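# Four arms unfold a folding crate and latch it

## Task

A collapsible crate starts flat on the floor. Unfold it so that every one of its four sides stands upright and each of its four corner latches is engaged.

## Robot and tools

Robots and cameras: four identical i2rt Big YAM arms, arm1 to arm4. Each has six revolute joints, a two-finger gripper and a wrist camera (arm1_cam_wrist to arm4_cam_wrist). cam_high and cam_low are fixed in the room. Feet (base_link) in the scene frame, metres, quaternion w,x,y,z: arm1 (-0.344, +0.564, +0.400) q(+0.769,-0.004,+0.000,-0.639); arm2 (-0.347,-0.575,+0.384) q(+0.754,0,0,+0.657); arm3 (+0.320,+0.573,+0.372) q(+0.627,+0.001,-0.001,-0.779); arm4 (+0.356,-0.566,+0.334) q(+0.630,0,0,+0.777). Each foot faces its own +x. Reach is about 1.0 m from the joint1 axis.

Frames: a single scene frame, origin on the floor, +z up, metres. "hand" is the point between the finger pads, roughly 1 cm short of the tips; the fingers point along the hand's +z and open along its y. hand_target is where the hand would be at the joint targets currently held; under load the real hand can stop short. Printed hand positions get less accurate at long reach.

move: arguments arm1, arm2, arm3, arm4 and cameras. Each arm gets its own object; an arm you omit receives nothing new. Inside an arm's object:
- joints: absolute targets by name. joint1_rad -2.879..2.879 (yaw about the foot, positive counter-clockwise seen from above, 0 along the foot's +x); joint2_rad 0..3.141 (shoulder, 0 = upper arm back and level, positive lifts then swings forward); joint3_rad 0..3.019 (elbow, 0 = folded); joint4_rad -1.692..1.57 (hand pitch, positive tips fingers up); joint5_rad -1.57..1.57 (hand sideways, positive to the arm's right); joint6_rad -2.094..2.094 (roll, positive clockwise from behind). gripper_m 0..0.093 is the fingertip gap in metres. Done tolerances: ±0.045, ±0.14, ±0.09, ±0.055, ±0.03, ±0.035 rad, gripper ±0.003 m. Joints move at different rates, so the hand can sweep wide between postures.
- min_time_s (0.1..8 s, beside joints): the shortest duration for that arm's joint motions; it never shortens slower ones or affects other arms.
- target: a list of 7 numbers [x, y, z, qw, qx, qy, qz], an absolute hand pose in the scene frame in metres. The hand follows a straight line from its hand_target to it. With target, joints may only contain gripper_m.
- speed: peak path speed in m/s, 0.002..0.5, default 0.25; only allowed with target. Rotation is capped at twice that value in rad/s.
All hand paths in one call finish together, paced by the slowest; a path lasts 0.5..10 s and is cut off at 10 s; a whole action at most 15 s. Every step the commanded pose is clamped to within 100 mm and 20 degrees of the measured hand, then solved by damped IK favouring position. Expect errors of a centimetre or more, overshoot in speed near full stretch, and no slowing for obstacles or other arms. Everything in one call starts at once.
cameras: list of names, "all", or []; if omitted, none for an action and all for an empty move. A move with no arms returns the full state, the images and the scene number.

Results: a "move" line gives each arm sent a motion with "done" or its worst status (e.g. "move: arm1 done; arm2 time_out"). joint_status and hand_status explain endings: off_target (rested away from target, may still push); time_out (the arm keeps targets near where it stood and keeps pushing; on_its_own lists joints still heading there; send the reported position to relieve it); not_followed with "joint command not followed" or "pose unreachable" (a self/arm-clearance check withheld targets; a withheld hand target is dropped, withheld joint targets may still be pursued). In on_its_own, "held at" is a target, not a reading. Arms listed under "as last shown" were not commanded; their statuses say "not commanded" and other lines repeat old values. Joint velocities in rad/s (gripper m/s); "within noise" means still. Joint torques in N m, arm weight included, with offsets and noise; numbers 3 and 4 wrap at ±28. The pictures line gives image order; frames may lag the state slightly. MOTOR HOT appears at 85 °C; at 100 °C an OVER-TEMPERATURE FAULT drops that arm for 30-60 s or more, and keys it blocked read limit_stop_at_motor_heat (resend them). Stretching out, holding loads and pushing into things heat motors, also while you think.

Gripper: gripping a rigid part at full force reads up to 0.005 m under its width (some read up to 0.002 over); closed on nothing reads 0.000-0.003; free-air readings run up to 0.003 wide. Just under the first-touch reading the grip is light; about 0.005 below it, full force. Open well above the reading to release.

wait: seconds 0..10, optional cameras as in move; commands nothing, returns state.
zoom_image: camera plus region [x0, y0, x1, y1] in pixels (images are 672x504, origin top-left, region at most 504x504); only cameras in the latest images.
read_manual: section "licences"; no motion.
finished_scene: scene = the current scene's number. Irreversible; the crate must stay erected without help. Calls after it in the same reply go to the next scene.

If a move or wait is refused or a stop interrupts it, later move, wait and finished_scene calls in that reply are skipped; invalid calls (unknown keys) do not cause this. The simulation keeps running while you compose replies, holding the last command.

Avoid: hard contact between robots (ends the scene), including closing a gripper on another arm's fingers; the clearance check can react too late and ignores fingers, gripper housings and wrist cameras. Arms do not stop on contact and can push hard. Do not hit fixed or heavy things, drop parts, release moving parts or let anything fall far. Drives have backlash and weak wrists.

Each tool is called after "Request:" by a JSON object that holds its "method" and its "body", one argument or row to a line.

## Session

Request:
{"method": "move", "body": {

}}

Request:
{"method": "zoom_image", "body": {
  "camera": "cam_high",
  "region": [240, 240, 430, 420]
}}

Request:
{"method": "zoom_image", "body": {
  "camera": "cam_low",
  "region": [220, 210, 480, 380]
}}

Scene clock: 0.00 s.
Joint torques (N m): no reading
Motor temperatures (°C): arm1=[27 28 27 26 23 23 25] | arm2=[23 24 24 24 27 26 24] | arm3=[26 24 27 23 25 23 27] | arm4=[24 26 26 29 26 25 26]
Heat: arm1: hottest joint2_rad 28 °C; arm2: hottest joint5_rad 27 °C; arm3: hottest joint3_rad 27 °C; arm4: hottest joint4_rad 29 °C.
Joint velocities: within noise
arm1.joint_positions: joint1_rad=+0.789 joint2_rad=+0.609 joint3_rad=+1.408 joint4_rad=-1.451 joint5_rad=+0.217 joint6_rad=-0.687 gripper_m=+0.09396
arm1.joint_status: not commanded
arm1.hand: x=-0.1883 y=+0.4177 z=+0.9285 quat_wxyz=(-0.292, -0.006, -0.892, +0.344) (m; scene frame)
arm1.hand_target: x=-0.1903 y=+0.4192 z=+0.9383 quat_wxyz=(-0.301, -0.007, -0.887, +0.350) (m; scene frame)
arm1.hand_status: not commanded
arm2.joint_positions: joint1_rad=-0.187 joint2_rad=+0.597 joint3_rad=+1.311 joint4_rad=-1.291 joint5_rad=+0.240 joint6_rad=-0.242 gripper_m=+0.09396
arm2.joint_status: not commanded
arm2.hand: x=-0.2313 y=-0.3616 z=+0.9012 quat_wxyz=(-0.466, +0.549, -0.680, -0.136) (m; scene frame)
arm2.hand_target: x=-0.2318 y=-0.3633 z=+0.9149 quat_wxyz=(-0.477, +0.543, -0.676, -0.143) (m; scene frame)
arm2.hand_status: not commanded
arm3.joint_positions: joint1_rad=+0.868 joint2_rad=+0.636 joint3_rad=+1.401 joint4_rad=-1.459 joint5_rad=+0.267 joint6_rad=-0.464 gripper_m=+0.09396
arm3.joint_status: not commanded
arm3.hand: x=+0.4150 y=+0.3713 z=+0.8920 quat_wxyz=(-0.249, -0.258, -0.861, +0.361) (m; scene frame)
arm3.hand_target: x=+0.4139 y=+0.3728 z=+0.9011 quat_wxyz=(-0.257, -0.258, -0.856, +0.367) (m; scene frame)
arm3.hand_status: not commanded
arm4.joint_positions: joint1_rad=-0.127 joint2_rad=+0.607 joint3_rad=+1.357 joint4_rad=-1.287 joint5_rad=+0.181 joint6_rad=-0.762 gripper_m=+0.09396
arm4.joint_status: not commanded
arm4.hand: x=+0.3685 y=-0.3250 z=+0.8718 quat_wxyz=(-0.478, +0.793, -0.350, -0.141) (m; scene frame)
arm4.hand_target: x=+0.3687 y=-0.3277 z=+0.8812 quat_wxyz=(-0.487, +0.788, -0.349, -0.145) (m; scene frame)
arm4.hand_status: not commanded
pictures: arm1_cam_wrist, arm2_cam_wrist, arm3_cam_wrist, arm4_cam_wrist, cam_high, cam_low

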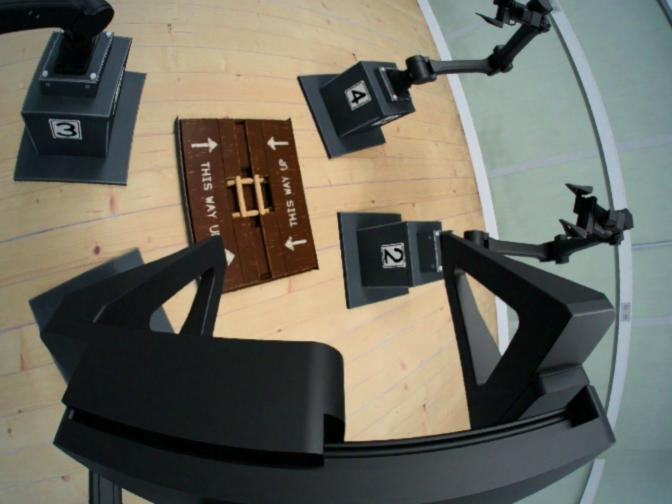

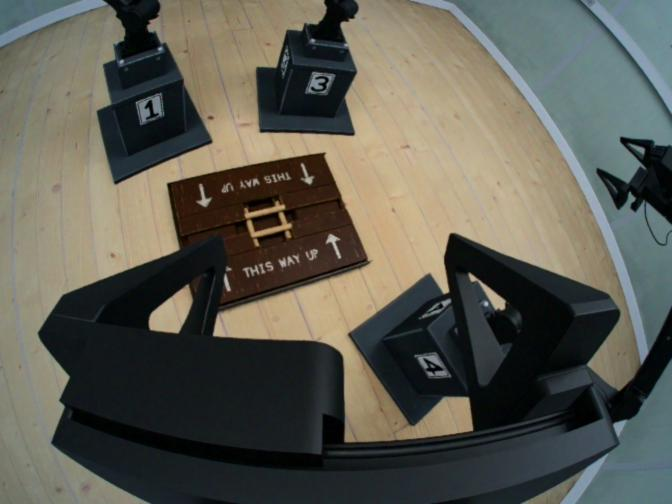

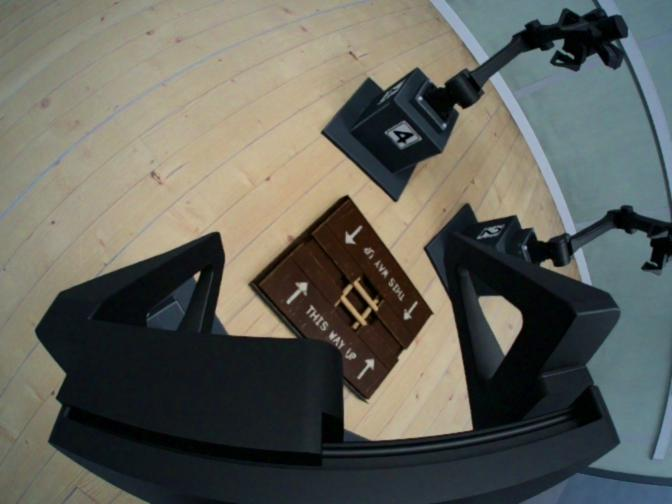

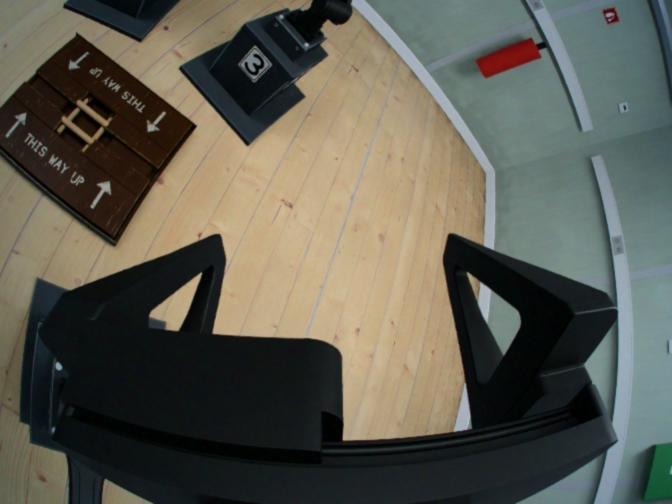

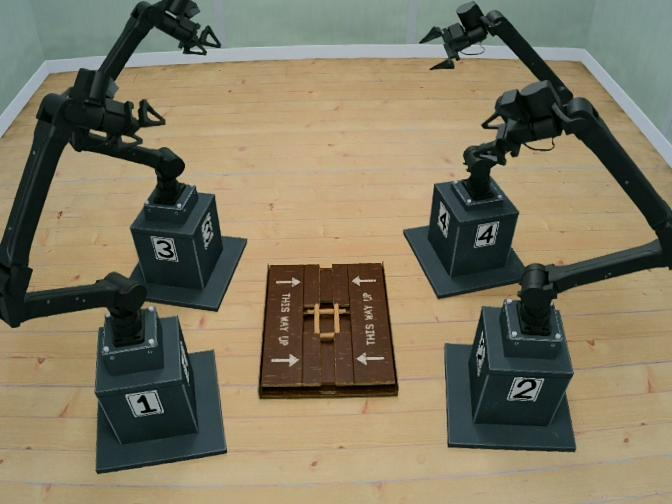

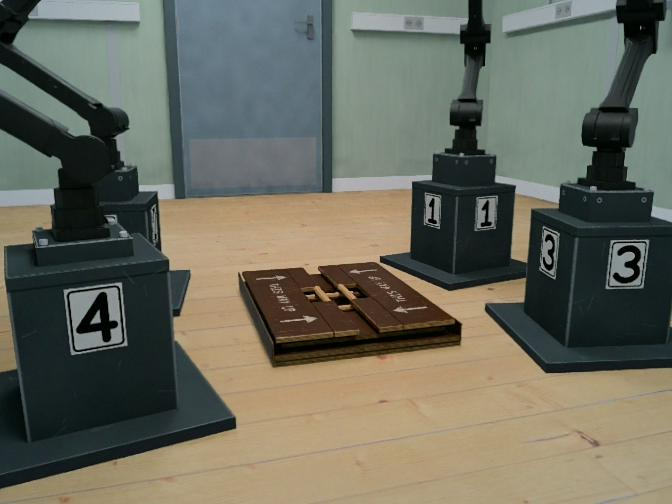

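Scaled by 2.653 from the camera's 672x504 image, which has a finer 960x720 frame.

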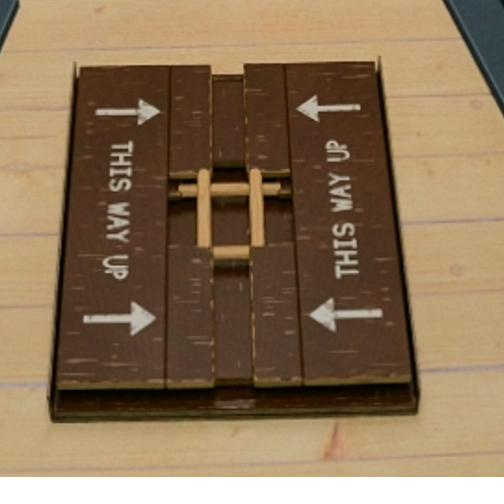

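Scaled by 1.938 from the camera's 672x504 image, which has a finer 960x720 frame.

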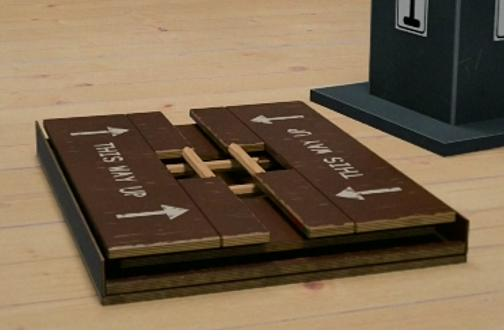

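Request:
{"method": "move", "body": {
  "arm1": {"target":[0.005,0.026,0.15,0,0,1,0],"speed":0.3,"joints":{"gripper_m":0.05}},
  "arm4": {"target":[0.10,-0.30,0.5,0,1,0,0],"speed":0.3,"joints":{"gripper_m":0.05}},
  "cameras": ["arm1_cam_wrist","cam_high"]
}}

Scene clock: 7.03 s.
Joint torques (N m): arm1=[-1.03 -25.41 8.06 0.13 0.13 -0.01] | arm2=[-0.09 1.14 8.28 1.68 0.09 0] | arm3=[-0.67 0.44 7.61 2.14 0.2 0.09] | arm4=[2.32 -8.88 10.95 0.27 -0.22 -0.1]
Motor temperatures (°C): arm1=[27 28 28 26 23 23 25] | arm2=[23 24 24 24 27 26 24] | arm3=[26 24 27 23 25 23 27] | arm4=[24 26 26 29 26 25 26]
Heat: arm1: hottest joint2_rad 28 °C; arm2: hottest joint5_rad 27 °C; arm3: hottest joint3_rad 27 °C; arm4: hottest joint4_rad 29 °C.
move: arm1 off_target; arm4 off_target
Joint velocities: within noise
arm1.joint_positions: joint1_rad=+0.407 joint2_rad=+2.565 joint3_rad=+1.724 joint4_rad=-0.753 joint5_rad=-0.010 joint6_rad=-0.975 gripper_m=+0.05007
arm1.joint_status: all done
arm1.hand: x=+0.0042 y=+0.0447 z=+0.1483 quat_wxyz=(+0.005, -0.002, -1.000, -0.010) (m; scene frame)
arm1.hand_target: x=+0.0049 y=+0.0327 z=+0.1471 quat_wxyz=(+0.003, -0.001, -1.000, -0.005) (m; scene frame)
arm1.hand_status: off_target (0.019 m and 1.3 deg from the pose sent, 0.893 m and 53.7 deg at the start)
arm2, arm3: as last shown
arm4.joint_positions: joint1_rad=+0.550 joint2_rad=+1.329 joint3_rad=+1.047 joint4_rad=-1.319 joint5_rad=+0.010 joint6_rad=-0.775 gripper_m=+0.05007
arm4.joint_status: all done
arm4.hand: x=+0.1126 y=-0.3057 z=+0.4949 quat_wxyz=(+0.007, +1.000, -0.019, +0.014) (m; scene frame)
arm4.hand_target: x=+0.1041 y=-0.3011 z=+0.4987 quat_wxyz=(+0.001, +1.000, -0.007, +0.006) (m; scene frame)
arm4.hand_status: off_target (0.015 m and 2.8 deg from the pose sent, 0.459 m and 75.1 deg at the start)
pictures: arm1_cam_wrist, cam_high

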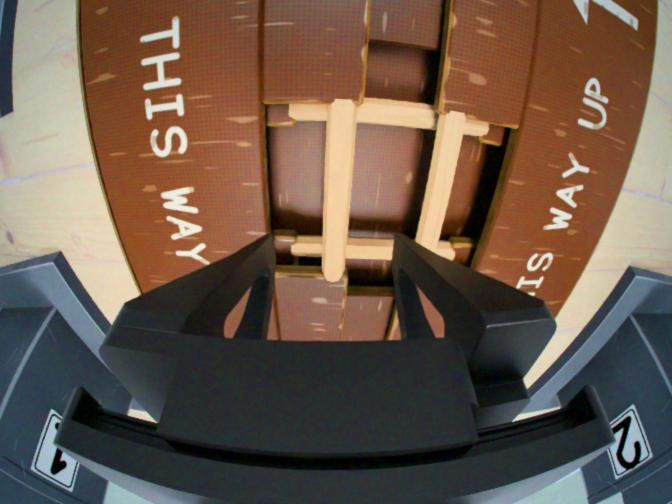

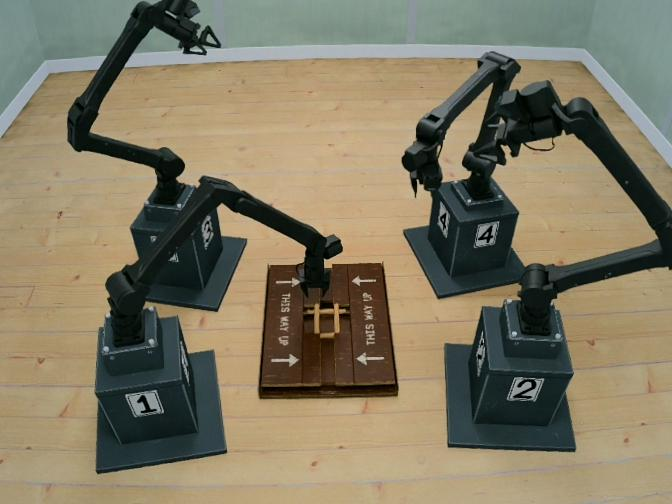

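Request:
{"method": "move", "body": {
  "arm1": {"target":[-0.001,0.031,0.068,0,0,1,0],"speed":0.12},
  "cameras": ["arm1_cam_wrist"]
}}

Scene clock: 11.43 s.
Joint torques (N m): arm1=[-1.32 -25.76 7.51 0.87 0.13 -0.04] | arm2=[-0.03 1.08 8.28 1.68 0.09 0] | arm3=[-0.62 0.15 7.77 1.94 0.22 0.12] | arm4=[2.26 -8.64 11 0.27 -0.22 -0.1]
Motor temperatures (°C): arm1=[27 29 28 26 23 23 25] | arm2=[23 24 25 24 27 26 24] | arm3=[26 24 28 24 25 23 27] | arm4=[24 26 27 29 26 25 26]
Heat: arm1: hottest joint2_rad 29 °C; arm2: hottest joint5_rad 27 °C; arm3: hottest joint3_rad 28 °C; arm4: hottest joint4_rad 29 °C.
move: arm1 off_target
Joint velocities: within noise
arm1.joint_positions: joint1_rad=+0.399 joint2_rad=+2.725 joint3_rad=+1.802 joint4_rad=-0.677 joint5_rad=-0.010 joint6_rad=-0.985 gripper_m=+0.05007
arm1.joint_status: not commanded
arm1.hand: x=-0.0034 y=+0.0465 z=+0.0704 quat_wxyz=(+0.006, -0.001, -1.000, -0.012) (m; scene frame)
arm1.hand_target: x=-0.0012 y=+0.0318 z=+0.0684 quat_wxyz=(+0.000, +0.000, -1.000, +0.000) (m; scene frame)
arm1.hand_status: off_target (0.016 m and 1.5 deg from the pose sent, 0.082 m and 1.3 deg at the start)
arm2, arm3: as last shown
arm4.joint_positions: joint1_rad=+0.544 joint2_rad=+1.329 joint3_rad=+1.047 joint4_rad=-1.319 joint5_rad=+0.010 joint6_rad=-0.777 gripper_m=+0.05007
arm4.joint_status: not commanded
arm4.hand: x=+0.1142 y=-0.3042 z=+0.4949 quat_wxyz=(+0.007, +1.000, -0.021, +0.014) (m; scene frame)
arm4.hand_target: x=+0.1057 y=-0.2996 z=+0.4987 quat_wxyz=(+0.001, +1.000, -0.009, +0.006) (m; scene frame)
arm4.hand_status: not commanded
pictures: arm1_cam_wrist

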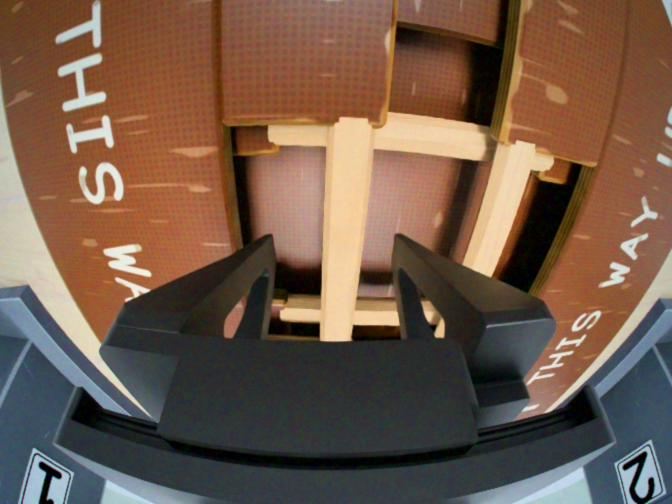

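Request:
{"method": "move", "body": {
  "arm1": {"target":[-0.001,0.029,0.053,0,0,1,0],"speed":0.12}
}}

Request:
{"method": "move", "body": {
  "arm1": {"joints":{"gripper_m":0.012}},
  "cameras": ["arm1_cam_wrist"]
}}

Scene clock: 13.43 s.
Joint torques (N m): arm1=[-1.38 -25.11 7.36 0.91 0.19 -0.03] | arm2=[-0.03 1.08 8.29 1.68 0.09 0] | arm3=[-0.85 0.21 7.73 2.07 0.23 0.12] | arm4=[2.32 -8.64 10.99 0.27 -0.22 -0.1]
Motor temperatures (°C): arm1=[27 29 29 26 23 23 25] | arm2=[23 24 25 24 27 26 24] | arm3=[26 24 28 24 25 23 27] | arm4=[24 26 27 29 26 25 26]
Heat: arm1: hottest joint2_rad 29 °C; arm2: hottest joint5_rad 27 °C; arm3: hottest joint3_rad 28 °C; arm4: hottest joint4_rad 29 °C.
move: arm1 off_target
Joint velocities: within noise
arm1.joint_positions: joint1_rad=+0.398 joint2_rad=+2.757 joint3_rad=+1.835 joint4_rad=-0.672 joint5_rad=-0.010 joint6_rad=-0.985 gripper_m=+0.05007
arm1.joint_status: not commanded
arm1.hand: x=-0.0021 y=+0.0427 z=+0.0583 quat_wxyz=(+0.005, -0.002, -1.000, -0.010) (m; scene frame)
arm1.hand_target: x=-0.0015 y=+0.0294 z=+0.0535 quat_wxyz=(+0.000, -0.001, -1.000, +0.000) (m; scene frame)
arm1.hand_status: off_target (0.015 m and 1.3 deg from the pose sent, 0.025 m and 1.5 deg at the start)
arm2, arm3, arm4: as last shown
pictures: none

Scene clock: 14.07 s.
Joint torques (N m): arm1=[-0.85 -25.41 7.42 0.87 0.09 0] | arm2=[-0.03 1.08 8.28 1.69 0.09 0] | arm3=[-0.38 0.38 7.79 2.06 0.22 0.11] | arm4=[2.32 -8.64 11 0.27 -0.22 -0.1]
Motor temperatures (°C): arm1=[27 29 29 26 23 23 25] | arm2=[23 24 25 24 27 26 24] | arm3=[26 24 28 24 25 23 27] | arm4=[24 26 27 29 26 25 26]
Heat: arm1: hottest joint2_rad 29 °C; arm2: hottest joint5_rad 27 °C; arm3: hottest joint3_rad 28 °C; arm4: hottest joint4_rad 29 °C.
move: arm1 off_target
Joint velocities: within noise
arm1.joint_positions: joint1_rad=+0.398 joint2_rad=+2.757 joint3_rad=+1.836 joint4_rad=-0.670 joint5_rad=-0.009 joint6_rad=-0.986 gripper_m=+0.01586
arm1.joint_status: gripper_m off_target (ended at +0.01589, target +0.01200)
arm1.hand: x=-0.0017 y=+0.0415 z=+0.0586 quat_wxyz=(+0.005, -0.001, -1.000, -0.008) (m; scene frame)
arm1.hand_target: x=-0.0013 y=+0.0292 z=+0.0536 quat_wxyz=(+0.000, +0.000, -1.000, +0.001) (m; scene frame)
arm1.hand_status: not commanded
arm2, arm3, arm4: as last shown
pictures: arm1_cam_wrist

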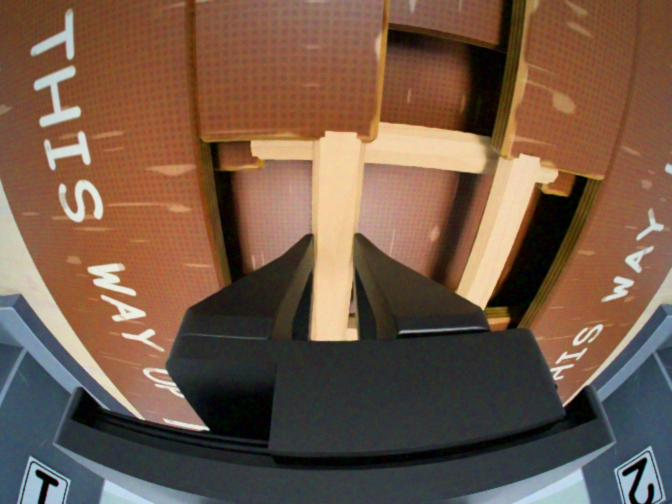

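Request:
{"method": "move", "body": {
  "arm1": {"target":[0.003,0.039,0.119,0,0,0.9848,-0.1736],"speed":0.12}
}}

Request:
{"method": "move", "body": {
  "arm1": {"target":[0.005,0.073,0.174,0,0,0.9397,-0.342],"speed":0.14}
}}

Request:
{"method": "move", "body": {
  "arm1": {"target":[0.006,0.127,0.224,0,0,0.866,-0.5],"speed":0.14}
}}

Request:
{"method": "move", "body": {
  "arm1": {"target":[0.006,0.191,0.248,0,0,0.766,-0.643],"speed":0.12},
  "arm4": {"target":[-0.02,-0.04,0.33,0,1,0,0],"speed":0.25},
  "cameras": ["arm4_cam_wrist","cam_high"]
}}

Request:
{"method": "move", "body": {
  "arm1": {"target":[0.006,0.23,0.253,0.002,-0.006,0.73,-0.683],"speed":0.08},
  "arm4": {"target":[-0.03,-0.012,0.125,0,1,0,0],"speed":0.2},
  "cameras": ["arm4_cam_wrist","cam_high"]
}}

Scene clock: 18.37 s.
Joint torques (N m): arm1=[-0.15 -26.75 3.77 1.57 0.77 0.09] | arm2=[-0.03 1.14 8.28 1.68 0.09 0] | arm3=[-0.85 -0.26 7.9 2.1 0.2 0.11] | arm4=[2.32 -8.7 11 0.28 -0.22 -0.1]
Motor temperatures (°C): arm1=[27 30 29 26 23 23 25] | arm2=[23 24 25 24 27 26 24] | arm3=[26 24 29 24 25 23 27] | arm4=[24 26 28 29 26 25 26]
Heat: arm1: hottest joint2_rad 30 °C; arm2: hottest joint5_rad 27 °C; arm3: hottest joint3_rad 29 °C; arm4: hottest joint4_rad 29 °C.
move: arm1 off_target
Joint velocities: within noise
arm1.joint_positions: joint1_rad=+0.453 joint2_rad=+2.577 joint3_rad=+1.494 joint4_rad=-0.241 joint5_rad=+0.175 joint6_rad=-0.952 gripper_m=+0.01542
arm1.joint_status: not commanded
arm1.hand: x=-0.0033 y=+0.0486 z=+0.1011 quat_wxyz=(+0.001, -0.001, -0.988, +0.153) (m; scene frame)
arm1.hand_target: x=+0.0030 y=+0.0400 z=+0.1173 quat_wxyz=(-0.003, -0.001, -0.985, +0.170) (m; scene frame)
arm1.hand_status: off_target (0.021 m and 2.4 deg from the pose sent, 0.061 m and 20.9 deg at the start)
arm2, arm3, arm4: as last shown
pictures: none

Scene clock: 20.33 s.
Joint torques (N m): arm1=[0.62 -24.29 2.63 2.47 0.86 0.01] | arm2=[-0.03 1.08 8.29 1.68 0.09 0] | arm3=[-0.32 0.32 7.79 2.04 0.17 0.11] | arm4=[2.32 -8.7 10.99 0.27 -0.22 -0.1]
Motor temperatures (°C): arm1=[27 30 29 26 23 23 25] | arm2=[23 24 25 24 27 26 24] | arm3=[26 24 29 24 25 23 27] | arm4=[24 26 28 29 26 25 26]
Heat: arm1: hottest joint2_rad 30 °C; arm2: hottest joint5_rad 27 °C; arm3: hottest joint3_rad 29 °C; arm4: hottest joint4_rad 29 °C.
move: arm1 off_target
Joint velocities: within noise
arm1.joint_positions: joint1_rad=+0.551 joint2_rad=+2.439 joint3_rad=+1.195 joint4_rad=+0.193 joint5_rad=+0.432 joint6_rad=-0.942 gripper_m=+0.01538
arm1.joint_status: not commanded
arm1.hand: x=-0.0021 y=+0.0746 z=+0.1608 quat_wxyz=(+0.005, -0.004, -0.945, +0.328) (m; scene frame)
arm1.hand_target: x=+0.0057 y=+0.0712 z=+0.1747 quat_wxyz=(+0.000, +0.000, -0.939, +0.343) (m; scene frame)
arm1.hand_status: off_target (0.015 m and 1.8 deg from the pose sent, 0.077 m and 22.4 deg at the start)
arm2, arm3, arm4: as last shown
pictures: none

Scene clock: 22.30 s.
Joint torques (N m): arm1=[1.03 -21.77 1.62 2.92 1 0] | arm2=[-0.09 1.08 8.27 1.68 0.09 0] | arm3=[-0.15 0.21 7.68 2.03 0.2 0.11] | arm4=[2.32 -8.7 10.99 0.27 -0.22 -0.1]
Motor temperatures (°C): arm1=[27 30 29 26 23 23 25] | arm2=[23 24 25 25 27 26 24] | arm3=[26 24 29 24 25 23 27] | arm4=[24 26 28 29 26 25 26]
Heat: arm1: hottest joint2_rad 30 °C; arm2: hottest joint5_rad 27 °C; arm3: hottest joint3_rad 29 °C; arm4: hottest joint4_rad 29 °C.
move: arm1 off_target
Joint velocities: within noise
arm1.joint_positions: joint1_rad=+0.689 joint2_rad=+2.406 joint3_rad=+0.966 joint4_rad=+0.663 joint5_rad=+0.715 joint6_rad=-1.006 gripper_m=+0.01537
arm1.joint_status: not commanded
arm1.hand: x=-0.0010 y=+0.1258 z=+0.2122 quat_wxyz=(+0.007, +0.001, -0.873, +0.488) (m; scene frame)
arm1.hand_target: x=+0.0058 y=+0.1253 z=+0.2241 quat_wxyz=(+0.001, +0.004, -0.866, +0.501) (m; scene frame)
arm1.hand_status: off_target (0.014 m and 1.8 deg from the pose sent, 0.083 m and 21.7 deg at the start)
arm2, arm3, arm4: as last shown
pictures: none

Scene clock: 24.77 s.
Joint torques (N m): arm1=[0.32 -19.72 -0.02 3.74 0.78 0.02] | arm2=[-0.09 1.08 8.28 1.68 0.1 0] | arm3=[-1.03 -0.03 7.76 2 0.19 0.11] | arm4=[1.49 -19.66 12.78 -0.54 -0.24 -0.1]
Motor temperatures (°C): arm1=[27 30 29 26 23 23 25] | arm2=[23 24 25 25 27 26 24] | arm3=[26 24 29 24 25 23 27] | arm4=[24 26 29 29 26 25 26]
Heat: arm1: hottest joint2_rad 30 °C; arm2: hottest joint5_rad 27 °C; arm3: hottest joint3_rad 29 °C; arm4: hottest joint3_rad 29 °C.
move: arm1 off_target; arm4 off_target
Joint velocities: within noise
arm1.joint_positions: joint1_rad=+0.853 joint2_rad=+2.561 joint3_rad=+0.882 joint4_rad=+1.290 joint5_rad=+1.011 joint6_rad=-1.253 gripper_m=+0.01521
arm1.joint_status: not commanded
arm1.hand: x=+0.0007 y=+0.1878 z=+0.2388 quat_wxyz=(+0.010, +0.005, -0.773, +0.634) (m; scene frame)
arm1.hand_target: x=+0.0061 y=+0.1898 z=+0.2485 quat_wxyz=(+0.002, +0.002, -0.765, +0.644) (m; scene frame)
arm1.hand_status: off_target (0.011 m and 1.8 deg from the pose sent, 0.075 m and 21.6 deg at the start)
arm2.joint_positions: joint1_rad=-0.187 joint2_rad=+0.597 joint3_rad=+1.311 joint4_rad=-1.291 joint5_rad=+0.240 joint6_rad=-0.242 gripper_m=+0.09396
arm2.joint_status: not commanded
arm2.hand: x=-0.2313 y=-0.3616 z=+0.9012 quat_wxyz=(-0.466, +0.549, -0.680, -0.136) (m; scene frame)
arm2.hand_target: x=-0.2318 y=-0.3633 z=+0.9149 quat_wxyz=(-0.477, +0.543, -0.676, -0.143) (m; scene frame)
arm2.hand_status: not commanded
arm3.joint_positions: joint1_rad=+0.868 joint2_rad=+0.636 joint3_rad=+1.401 joint4_rad=-1.459 joint5_rad=+0.267 joint6_rad=-0.464 gripper_m=+0.09396
arm3.joint_status: not commanded
arm3.hand: x=+0.4150 y=+0.3713 z=+0.8920 quat_wxyz=(-0.249, -0.258, -0.861, +0.361) (m; scene frame)
arm3.hand_target: x=+0.4139 y=+0.3728 z=+0.9011 quat_wxyz=(-0.257, -0.258, -0.856, +0.367) (m; scene frame)
arm3.hand_status: not commanded
arm4.joint_positions: joint1_rad=+0.416 joint2_rad=+2.165 joint3_rad=+1.719 joint4_rad=-1.137 joint5_rad=+0.000 joint6_rad=-0.933 gripper_m=+0.05007
arm4.joint_status: not commanded
arm4.hand: x=-0.0127 y=-0.0531 z=+0.3280 quat_wxyz=(+0.005, +1.000, -0.007, +0.004) (m; scene frame)
arm4.hand_target: x=-0.0172 y=-0.0410 z=+0.3274 quat_wxyz=(+0.002, +1.000, -0.001, +0.000) (m; scene frame)
arm4.hand_status: off_target (0.015 m and 1.0 deg from the pose sent, 0.339 m and 3.0 deg at the start)
pictures: arm4_cam_wrist, cam_high

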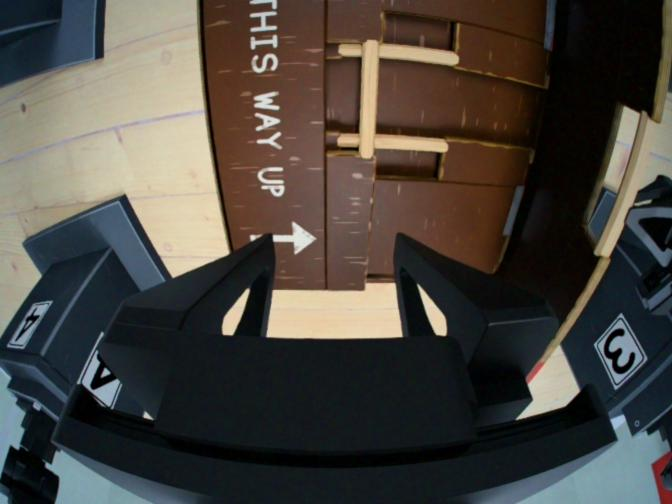

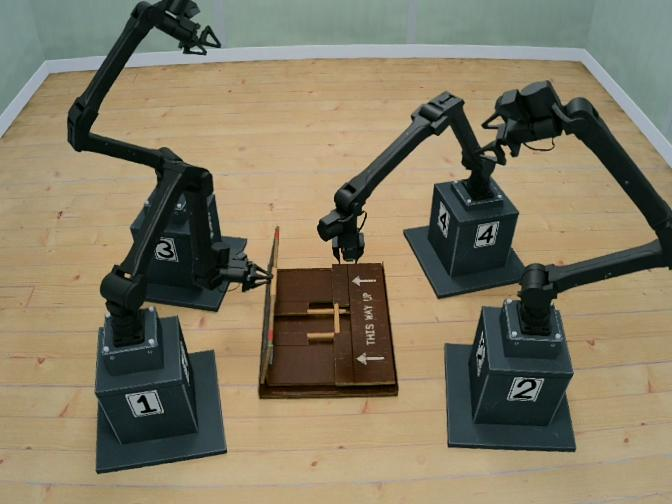

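Scene clock: 26.80 s.
Joint torques (N m): arm1=[1.26 -19.49 -1.14 3.66 0.61 0.03] | arm2=[-0.09 1.08 8.29 1.68 0.09 0] | arm3=[-0.67 -0.15 7.87 2 0.2 0.15] | arm4=[1.14 -22.01 10.76 0.08 -0.17 -0.1]
Motor temperatures (°C): arm1=[27 30 29 26 23 23 25] | arm2=[23 24 25 25 27 26 24] | arm3=[26 24 29 24 25 23 27] | arm4=[24 26 29 29 26 25 26]
Heat: arm1: hottest joint2_rad 30 °C; arm2: hottest joint5_rad 27 °C; arm3: hottest joint3_rad 29 °C; arm4: hottest joint3_rad 29 °C.
move: arm1 off_target; arm4 off_target
Joint velocities: within noise
arm1.joint_positions: joint1_rad=+0.932 joint2_rad=+2.640 joint3_rad=+0.885 joint4_rad=+1.531 joint5_rad=+1.117 joint6_rad=-1.380 gripper_m=+0.01477
arm1.joint_status: not commanded
arm1.hand: x=+0.0022 y=+0.2192 z=+0.2438 quat_wxyz=(+0.010, +0.002, -0.739, +0.674) (m; scene frame)
arm1.hand_target: x=+0.0065 y=+0.2243 z=+0.2540 quat_wxyz=(+0.000, -0.001, -0.732, +0.681) (m; scene frame)
arm1.hand_status: off_target (0.015 m and 2.0 deg from the pose sent, 0.045 m and 7.6 deg at the start; a joint's target at an end of its range on 31 of 61 steps)
arm2, arm3: as last shown
arm4.joint_positions: joint1_rad=+0.410 joint2_rad=+2.541 joint3_rad=+1.845 joint4_rad=-0.893 joint5_rad=+0.000 joint6_rad=-0.944 gripper_m=+0.05007
arm4.joint_status: not commanded
arm4.hand: x=-0.0267 y=-0.0269 z=+0.1302 quat_wxyz=(+0.007, +1.000, -0.005, +0.005) (m; scene frame)
arm4.hand_target: x=-0.0290 y=-0.0141 z=+0.1255 quat_wxyz=(+0.000, +1.000, +0.000, +0.000) (m; scene frame)
arm4.hand_status: off_target (0.016 m and 1.1 deg from the pose sent, 0.208 m and 1.0 deg at the start)
pictures: arm4_cam_wrist, cam_high

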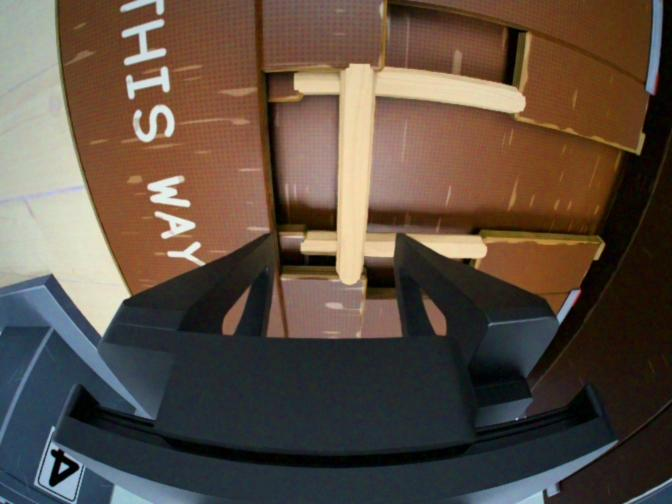

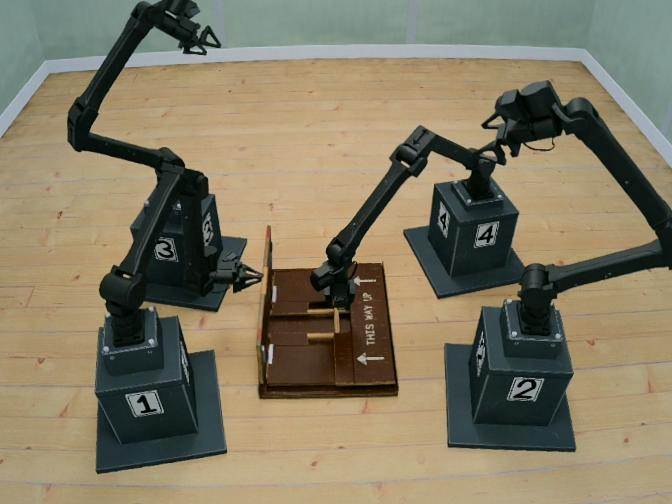

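Request:
{"method": "move", "body": {
  "arm4": {"target":[-0.030,-0.006,0.056,0,1,0,0],"speed":0.12},
  "cameras": ["arm4_cam_wrist"]
}}

Request:
{"method": "zoom_image", "body": {
  "camera": "arm4_cam_wrist",
  "region": [170, 70, 500, 350]
}}

Scene clock: 30.60 s.
Joint torques (N m): arm1=[0.97 -19.78 -1.14 3.71 0.65 0.05] | arm2=[-0.03 1.14 8.28 1.68 0.09 0] | arm3=[-0.97 -0.09 7.8 2.07 0.18 0.1] | arm4=[1.14 -22.95 10.3 0.05 -0.17 -0.1]
Motor temperatures (°C): arm1=[27 31 28 27 23 23 26] | arm2=[23 24 26 25 27 26 24] | arm3=[26 24 30 24 25 23 27] | arm4=[24 27 29 29 26 25 26]
Heat: arm1: hottest joint2_rad 31 °C; arm2: hottest joint5_rad 27 °C; arm3: hottest joint3_rad 30 °C; arm4: hottest joint3_rad 29 °C.
move: arm4 off_target
Joint velocities: within noise
arm1, arm2, arm3: as last shown
arm4.joint_positions: joint1_rad=+0.404 joint2_rad=+2.693 joint3_rad=+1.948 joint4_rad=-0.842 joint5_rad=+0.000 joint6_rad=-0.950 gripper_m=+0.05007
arm4.joint_status: not commanded
arm4.hand: x=-0.0279 y=-0.0181 z=+0.0612 quat_wxyz=(+0.007, +1.000, -0.005, +0.005) (m; scene frame)
arm4.hand_target: x=-0.0291 y=-0.0067 z=+0.0563 quat_wxyz=(+0.000, +1.000, +0.000, +0.000) (m; scene frame)
arm4.hand_status: off_target (0.013 m and 1.1 deg from the pose sent, 0.077 m and 1.1 deg at the start)
pictures: arm4_cam_wrist

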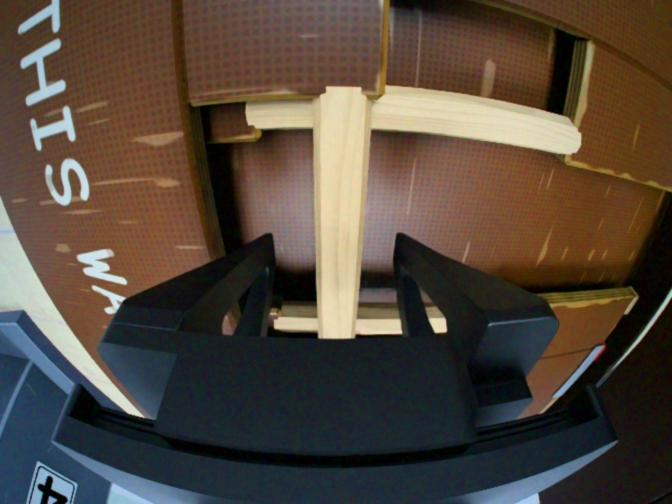

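Scaled by 1.527 from the camera's 672x504 image, which has a finer 960x720 frame.

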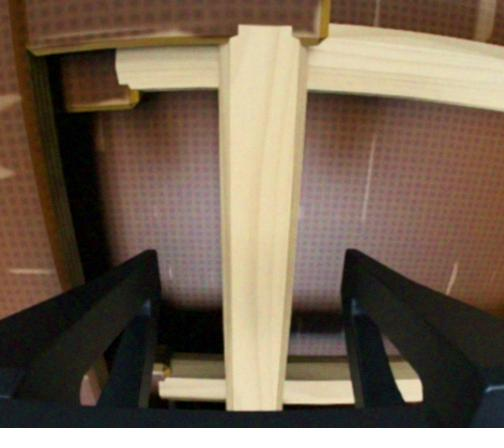

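Request:
{"method": "move", "body": {
  "arm4": {"target":[-0.030,-0.006,0.050,0,1,0,0],"speed":0.1}
}}

Request:
{"method": "move", "body": {
  "arm4": {"joints":{"gripper_m":0.010}}
}}

Request:
{"method": "move", "body": {
  "arm4": {"target":[-0.031,-0.0165,0.118,-0.1736,0.9848,0,0],"speed":0.12}
}}

Request:
{"method": "move", "body": {
  "arm4": {"target":[-0.033,-0.050,0.174,-0.342,0.9397,0,0],"speed":0.14}
}}

Request:
{"method": "move", "body": {
  "arm4": {"target":[-0.034,-0.104,0.224,-0.5,0.866,0,0],"speed":0.14}
}}

Request:
{"method": "move", "body": {
  "arm4": {"target":[-0.034,-0.168,0.249,-0.643,0.766,0,0],"speed":0.12}
}}

Request:
{"method": "move", "body": {
  "arm4": {"target":[-0.036,-0.211,0.255,-0.707,0.707,0,0],"speed":0.08},
  "arm2": {"target":[-0.075,0.02,0.28,-0.183,0.683,-0.683,-0.183],"speed":0.3,"joints":{"gripper_m":0.046}},
  "cameras": ["arm1_cam_wrist","arm4_cam_wrist","arm2_cam_wrist","cam_high","cam_low"]
}}

Scene clock: 34.33 s.
Joint torques (N m): arm1=[0.97 -19.84 -1.26 3.64 0.64 0.04] | arm2=[-0.09 1.08 8.28 1.69 0.09 0] | arm3=[-0.32 -0.38 7.82 1.98 0.21 0.14] | arm4=[1.14 -22.18 10.52 0.17 -0.17 -0.09]
Motor temperatures (°C): arm1=[27 31 28 27 23 23 26] | arm2=[23 24 26 25 27 26 24] | arm3=[26 24 30 24 25 23 27] | arm4=[24 27 29 29 26 25 26]
Heat: arm1: hottest joint2_rad 31 °C; arm2: hottest joint5_rad 27 °C; arm3: hottest joint3_rad 30 °C; arm4: hottest joint3_rad 29 °C.
move: arm4 off_target
Joint velocities: within noise
arm1, arm2, arm3: as last shown
arm4.joint_positions: joint1_rad=+0.404 joint2_rad=+2.694 joint3_rad=+1.955 joint4_rad=-0.842 joint5_rad=+0.000 joint6_rad=-0.950 gripper_m=+0.05007
arm4.joint_status: not commanded
arm4.hand: x=-0.0298 y=-0.0154 z=+0.0623 quat_wxyz=(+0.004, +1.000, -0.005, +0.003) (m; scene frame)
arm4.hand_target: x=-0.0295 y=-0.0067 z=+0.0504 quat_wxyz=(+0.000, +1.000, +0.000, +0.000) (m; scene frame)
arm4.hand_status: off_target (0.016 m and 0.8 deg from the pose sent, 0.017 m and 1.1 deg at the start)
pictures: none

Scene clock: 34.97 s.
Joint torques (N m): arm1=[1.03 -19.9 -1.09 3.77 0.67 0.01] | arm2=[-0.03 1.14 8.28 1.66 0.09 0] | arm3=[-0.91 -0.32 7.76 1.99 0.2 0.11] | arm4=[1.26 -22.07 10.52 0.17 -0.16 -0.09]
Motor temperatures (°C): arm1=[27 31 28 27 23 23 26] | arm2=[23 24 26 25 27 26 24] | arm3=[26 24 30 24 25 23 27] | arm4=[24 27 29 29 26 25 26]
Heat: arm1: hottest joint2_rad 31 °C; arm2: hottest joint5_rad 27 °C; arm3: hottest joint3_rad 30 °C; arm4: hottest joint3_rad 29 °C.
move: arm4 off_target
Joint velocities: within noise
arm1, arm2, arm3: as last shown
arm4.joint_positions: joint1_rad=+0.404 joint2_rad=+2.696 joint3_rad=+1.955 joint4_rad=-0.842 joint5_rad=+0.000 joint6_rad=-0.950 gripper_m=+0.01654
arm4.joint_status: gripper_m off_target (ended at +0.01656, target +0.01000)
arm4.hand: x=-0.0294 y=-0.0159 z=+0.0613 quat_wxyz=(+0.005, +1.000, -0.005, +0.003) (m; scene frame)
arm4.hand_target: x=-0.0293 y=-0.0070 z=+0.0499 quat_wxyz=(+0.000, +1.000, +0.000, +0.000) (m; scene frame)
arm4.hand_status: not commanded
pictures: none

Scene clock: 37.13 s.
Joint torques (N m): arm1=[1.44 -19.78 -1.16 3.74 0.66 0.01] | arm2=[-0.03 1.03 8.27 1.69 0.09 0] | arm3=[-0.67 -0.15 7.84 2.17 0.22 0.08] | arm4=[2.43 -24.29 5.86 1.25 0.45 0.08]
Motor temperatures (°C): arm1=[27 31 28 27 23 23 26] | arm2=[23 24 26 25 27 26 24] | arm3=[26 24 30 24 25 23 27] | arm4=[24 27 29 29 26 25 26]
Heat: arm1: hottest joint2_rad 31 °C; arm2: hottest joint5_rad 27 °C; arm3: hottest joint3_rad 30 °C; arm4: hottest joint3_rad 29 °C.
move: arm4 off_target
Joint velocities: within noise
arm1, arm2, arm3: as last shown
arm4.joint_positions: joint1_rad=+0.459 joint2_rad=+2.489 joint3_rad=+1.603 joint4_rad=-0.431 joint5_rad=+0.192 joint6_rad=-0.927 gripper_m=+0.01648
arm4.joint_status: not commanded
arm4.hand: x=-0.0301 y=-0.0214 z=+0.1082 quat_wxyz=(-0.158, +0.987, -0.001, -0.001) (m; scene frame)
arm4.hand_target: x=-0.0358 y=-0.0197 z=+0.1178 quat_wxyz=(-0.171, +0.985, +0.003, -0.004) (m; scene frame)
arm4.hand_status: off_target (0.011 m and 1.8 deg from the pose sent, 0.057 m and 20.5 deg at the start)
pictures: none

Scene clock: 39.10 s.
Joint torques (N m): arm1=[1.44 -20.37 -1.29 3.74 0.67 0] | arm2=[-0.09 1.14 8.31 1.68 0.09 -0.01] | arm3=[-0.73 -0.21 7.77 2.06 0.21 0.13] | arm4=[2.43 -21.36 5.08 1.99 0.61 -0.03]
Motor temperatures (°C): arm1=[27 31 28 27 23 23 26] | arm2=[23 24 26 25 27 26 24] | arm3=[26 24 30 24 25 23 27] | arm4=[24 28 29 29 26 25 26]
Heat: arm1: hottest joint2_rad 31 °C; arm2: hottest joint5_rad 27 °C; arm3: hottest joint3_rad 30 °C; arm4: hottest joint3_rad 29 °C.
move: arm4 done
Joint velocities: within noise
arm1, arm2, arm3: as last shown
arm4.joint_positions: joint1_rad=+0.551 joint2_rad=+2.325 joint3_rad=+1.291 joint4_rad=-0.014 joint5_rad=+0.447 joint6_rad=-0.921 gripper_m=+0.01643
arm4.joint_status: not commanded
arm4.hand: x=-0.0306 y=-0.0487 z=+0.1664 quat_wxyz=(-0.331, +0.944, -0.006, +0.000) (m; scene frame)
arm4.hand_target: x=-0.0340 y=-0.0500 z=+0.1730 quat_wxyz=(-0.342, +0.940, +0.002, +0.000) (m; scene frame)
arm4.hand_status: done (0.008 m and 1.5 deg from the pose sent, 0.072 m and 21.8 deg at the start)
pictures: none

Scene clock: 41.10 s.
Joint torques (N m): arm1=[1.14 -20.01 -1.21 3.73 0.63 0] | arm2=[-0.15 1.08 8.28 1.68 0.09 0] | arm3=[-0.62 0.32 7.79 2 0.24 0.08] | arm4=[2.37 -19.37 3.84 2.15 0.61 -0.08]
Motor temperatures (°C): arm1=[27 31 28 27 23 23 26] | arm2=[23 24 26 25 27 26 24] | arm3=[26 24 30 24 25 23 27] | arm4=[24 28 29 29 26 25 27]
Heat: arm1: hottest joint2_rad 31 °C; arm2: hottest joint5_rad 27 °C; arm3: hottest joint3_rad 30 °C; arm4: hottest joint3_rad 29 °C.
move: arm4 done
Joint velocities: within noise
arm1, arm2, arm3: as last shown
arm4.joint_positions: joint1_rad=+0.679 joint2_rad=+2.257 joint3_rad=+1.044 joint4_rad=+0.448 joint5_rad=+0.729 joint6_rad=-0.996 gripper_m=+0.01640
arm4.joint_status: not commanded
arm4.hand: x=-0.0316 y=-0.0997 z=+0.2159 quat_wxyz=(-0.492, +0.871, -0.005, +0.000) (m; scene frame)
arm4.hand_target: x=-0.0341 y=-0.1023 z=+0.2246 quat_wxyz=(-0.501, +0.866, +0.003, +0.001) (m; scene frame)
arm4.hand_status: done (0.009 m and 1.2 deg from the pose sent, 0.080 m and 21.4 deg at the start)
pictures: none

Scene clock: 43.47 s.
Joint torques (N m): arm1=[0.97 -19.66 -1.32 3.74 0.64 -0.01] | arm2=[-0.09 1.08 8.29 1.68 0.09 0] | arm3=[-0.5 -0.03 7.72 2.15 0.22 0.12] | arm4=[2.43 -17.49 2.13 3.12 0.61 -0.11]
Motor temperatures (°C): arm1=[27 31 28 27 23 23 26] | arm2=[23 24 26 25 27 26 24] | arm3=[26 24 30 24 25 23 27] | arm4=[24 28 28 29 26 25 27]
Heat: arm1: hottest joint2_rad 31 °C; arm2: hottest joint5_rad 27 °C; arm3: hottest joint3_rad 30 °C; arm4: hottest joint4_rad 29 °C.
move: arm4 done
Joint velocities: within noise
arm1: as last shown
arm2.joint_positions: joint1_rad=-0.187 joint2_rad=+0.597 joint3_rad=+1.311 joint4_rad=-1.291 joint5_rad=+0.240 joint6_rad=-0.242 gripper_m=+0.09396
arm2.joint_status: not commanded
arm2.hand: x=-0.2313 y=-0.3616 z=+0.9012 quat_wxyz=(-0.466, +0.549, -0.680, -0.136) (m; scene frame)
arm2.hand_target: x=-0.2318 y=-0.3633 z=+0.9149 quat_wxyz=(-0.477, +0.543, -0.676, -0.143) (m; scene frame)
arm2.hand_status: not commanded
arm3.joint_positions: joint1_rad=+0.868 joint2_rad=+0.636 joint3_rad=+1.401 joint4_rad=-1.459 joint5_rad=+0.267 joint6_rad=-0.464 gripper_m=+0.09396
arm3.joint_status: not commanded
arm3.hand: x=+0.4150 y=+0.3713 z=+0.8920 quat_wxyz=(-0.249, -0.258, -0.861, +0.361) (m; scene frame)
arm3.hand_target: x=+0.4139 y=+0.3728 z=+0.9011 quat_wxyz=(-0.257, -0.258, -0.856, +0.367) (m; scene frame)
arm3.hand_status: not commanded
arm4.joint_positions: joint1_rad=+0.824 joint2_rad=+2.366 joint3_rad=+0.912 joint4_rad=+1.088 joint5_rad=+1.004 joint6_rad=-1.256 gripper_m=+0.01642
arm4.joint_status: not commanded
arm4.hand: x=-0.0327 y=-0.1623 z=+0.2421 quat_wxyz=(-0.635, +0.772, -0.002, +0.000) (m; scene frame)
arm4.hand_target: x=-0.0338 y=-0.1656 z=+0.2502 quat_wxyz=(-0.644, +0.765, -0.002, +0.000) (m; scene frame)
arm4.hand_status: done (0.009 m and 1.1 deg from the pose sent, 0.076 m and 21.1 deg at the start)
pictures: none

Scene clock: 46.97 s.
Joint torques (N m): arm1=[1.67 -20.84 -1.21 3.74 0.69 -0.01] | arm2=[-0.91 -21.01 7.64 0.65 -0.32 -0.12] | arm3=[-0.44 -0.32 7.77 2.04 0.24 0.1] | arm4=[3.02 -17.32 1.2 3.34 0.69 -0.18]
Motor temperatures (°C): arm1=[27 31 28 27 23 23 26] | arm2=[23 24 26 25 27 26 24] | arm3=[26 24 30 24 25 23 27] | arm4=[24 28 28 29 27 25 27]
Heat: arm1: hottest joint2_rad 31 °C; arm2: hottest joint5_rad 27 °C; arm3: hottest joint3_rad 30 °C; arm4: hottest joint4_rad 29 °C.
move: arm2 off_target; arm4 off_target
Joint velocities: within noise
arm1.joint_positions: joint1_rad=+0.932 joint2_rad=+2.640 joint3_rad=+0.885 joint4_rad=+1.531 joint5_rad=+1.117 joint6_rad=-1.380 gripper_m=+0.01477
arm1.joint_status: not commanded
arm1.hand: x=+0.0022 y=+0.2192 z=+0.2438 quat_wxyz=(+0.010, +0.002, -0.739, +0.674) (m; scene frame)
arm1.hand_target: x=+0.0065 y=+0.2243 z=+0.2540 quat_wxyz=(+0.000, -0.001, -0.732, +0.681) (m; scene frame)
arm1.hand_status: not commanded
arm2.joint_positions: joint1_rad=-0.341 joint2_rad=+2.179 joint3_rad=+1.275 joint4_rad=-0.231 joint5_rad=-0.231 joint6_rad=-0.417 gripper_m=+0.04614
arm2.joint_status: all done
arm2.hand: x=-0.0908 y=+0.0056 z=+0.2664 quat_wxyz=(-0.166, +0.683, -0.689, -0.177) (m; scene frame)
arm2.hand_target: x=-0.0790 y=+0.0176 z=+0.2765 quat_wxyz=(-0.178, +0.682, -0.686, -0.181) (m; scene frame)
arm2.hand_status: off_target (0.025 m and 2.2 deg from the pose sent, 0.746 m and 36.4 deg at the start)
arm3: as last shown
arm4.joint_positions: joint1_rad=+0.906 joint2_rad=+2.495 joint3_rad=+0.911 joint4_rad=+1.516 joint5_rad=+1.117 joint6_rad=-1.512 gripper_m=+0.01644
arm4.joint_status: not commanded
arm4.hand: x=-0.0323 y=-0.2002 z=+0.2466 quat_wxyz=(-0.696, +0.718, -0.001, +0.003) (m; scene frame)
arm4.hand_target: x=-0.0350 y=-0.2062 z=+0.2564 quat_wxyz=(-0.704, +0.710, -0.005, +0.002) (m; scene frame)
arm4.hand_status: off_target (0.014 m and 1.7 deg from the pose sent, 0.050 m and 11.1 deg at the start; a joint's target at an end of its range on 31 of 105 steps)
pictures: arm1_cam_wrist, arm2_cam_wrist, arm4_cam_wrist, cam_high, cam_low

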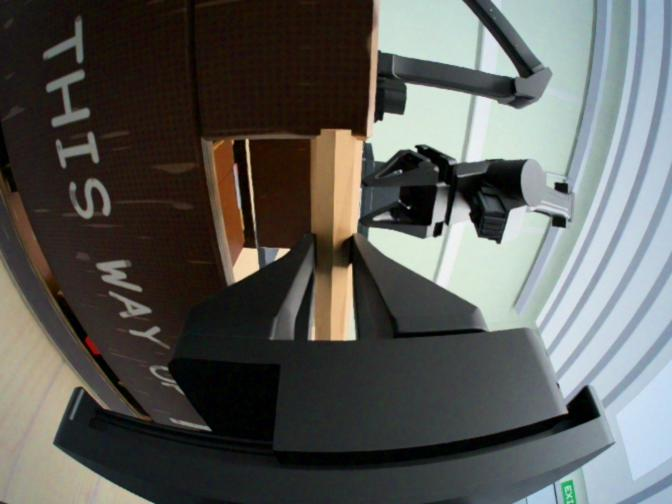

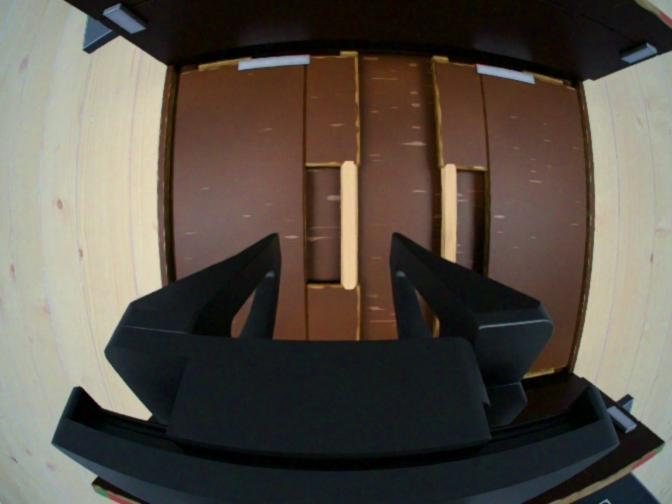

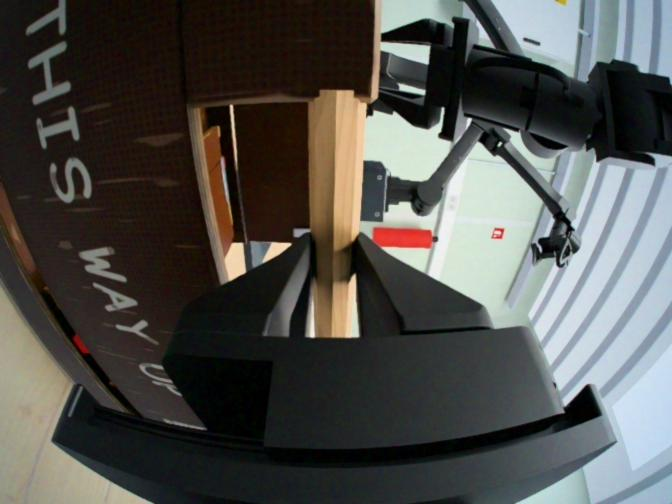

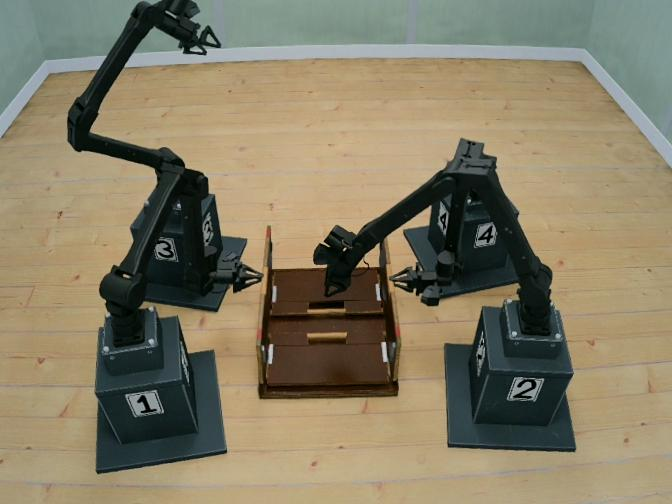

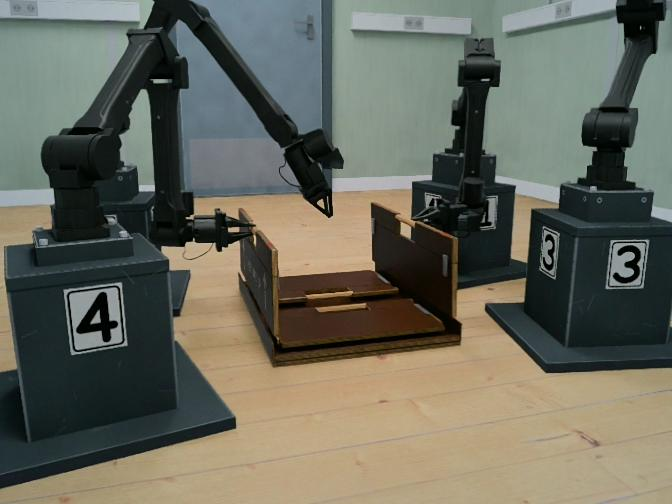

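Request:
{"method": "move", "body": {
  "arm2": {"target":[-0.076,0.014,0.08,-0.183,0.683,-0.683,-0.183],"speed":0.2}
}}

Request:
{"method": "move", "body": {
  "arm2": {"target":[-0.077,0.014,0.034,-0.183,0.683,-0.683,-0.183],"speed":0.07},
  "cameras": ["arm2_cam_wrist"]
}}

Scene clock: 51.47 s.
Joint torques (N m): arm1=[1.26 -19.43 -1.09 3.6 0.69 0.02] | arm2=[-0.97 -22.59 5.41 1.47 -0.32 -0.13] | arm3=[-0.85 0.26 7.92 2.14 0.22 0.14] | arm4=[2.96 -17.32 1.21 3.36 0.69 -0.18]
Motor temperatures (°C): arm1=[27 31 28 27 23 23 26] | arm2=[23 25 26 25 27 26 24] | arm3=[26 24 31 24 25 23 27] | arm4=[24 28 28 29 27 25 27]
Heat: arm1: hottest joint2_rad 31 °C; arm2: hottest joint5_rad 27 °C; arm3: hottest joint3_rad 31 °C; arm4: hottest joint4_rad 29 °C.
move: arm2 off_target
Joint velocities: within noise
arm1, arm3, arm4: as last shown
arm2.joint_positions: joint1_rad=-0.348 joint2_rad=+2.608 joint3_rad=+1.424 joint4_rad=+0.045 joint5_rad=-0.236 joint6_rad=-0.427 gripper_m=+0.04614
arm2.joint_status: not commanded
arm2.hand: x=-0.0892 y=-0.0003 z=+0.0743 quat_wxyz=(-0.165, +0.684, -0.688, -0.177) (m; scene frame)
arm2.hand_target: x=-0.0762 y=+0.0123 z=+0.0814 quat_wxyz=(-0.184, +0.683, -0.683, -0.183) (m; scene frame)
arm2.hand_status: off_target (0.020 m and 2.3 deg from the pose sent, 0.187 m and 2.2 deg at the start)
pictures: none

Scene clock: 52.97 s.
Joint torques (N m): arm1=[0.79 -20.01 -1.32 3.73 0.69 -0.05] | arm2=[-0.67 -22.65 5.14 1.54 -0.31 -0.11] | arm3=[-0.56 -0.21 7.86 2.04 0.23 0.11] | arm4=[3.02 -17.38 1.21 3.34 0.69 -0.18]
Motor temperatures (°C): arm1=[27 31 28 27 23 23 26] | arm2=[23 25 26 25 27 26 24] | arm3=[26 24 31 24 25 23 27] | arm4=[24 28 28 29 27 25 27]
Heat: arm1: hottest joint2_rad 31 °C; arm2: hottest joint5_rad 27 °C; arm3: hottest joint3_rad 31 °C; arm4: hottest joint4_rad 29 °C.
move: arm2 off_target
Joint velocities: within noise
arm1, arm3, arm4: as last shown
arm2.joint_positions: joint1_rad=-0.348 joint2_rad=+2.717 joint3_rad=+1.504 joint4_rad=+0.078 joint5_rad=-0.236 joint6_rad=-0.427 gripper_m=+0.04614
arm2.joint_status: not commanded
arm2.hand: x=-0.0879 y=+0.0021 z=+0.0306 quat_wxyz=(-0.166, +0.684, -0.687, -0.178) (m; scene frame)
arm2.hand_target: x=-0.0775 y=+0.0132 z=+0.0341 quat_wxyz=(-0.183, +0.683, -0.683, -0.183) (m; scene frame)
arm2.hand_status: off_target (0.016 m and 2.1 deg from the pose sent, 0.044 m and 2.3 deg at the start)
pictures: arm2_cam_wrist

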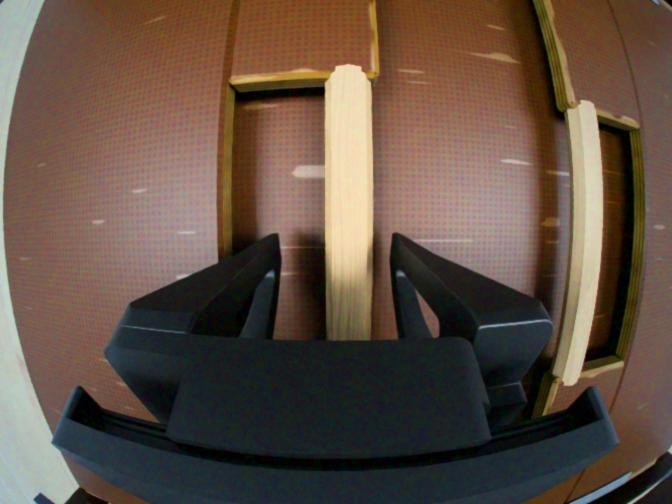

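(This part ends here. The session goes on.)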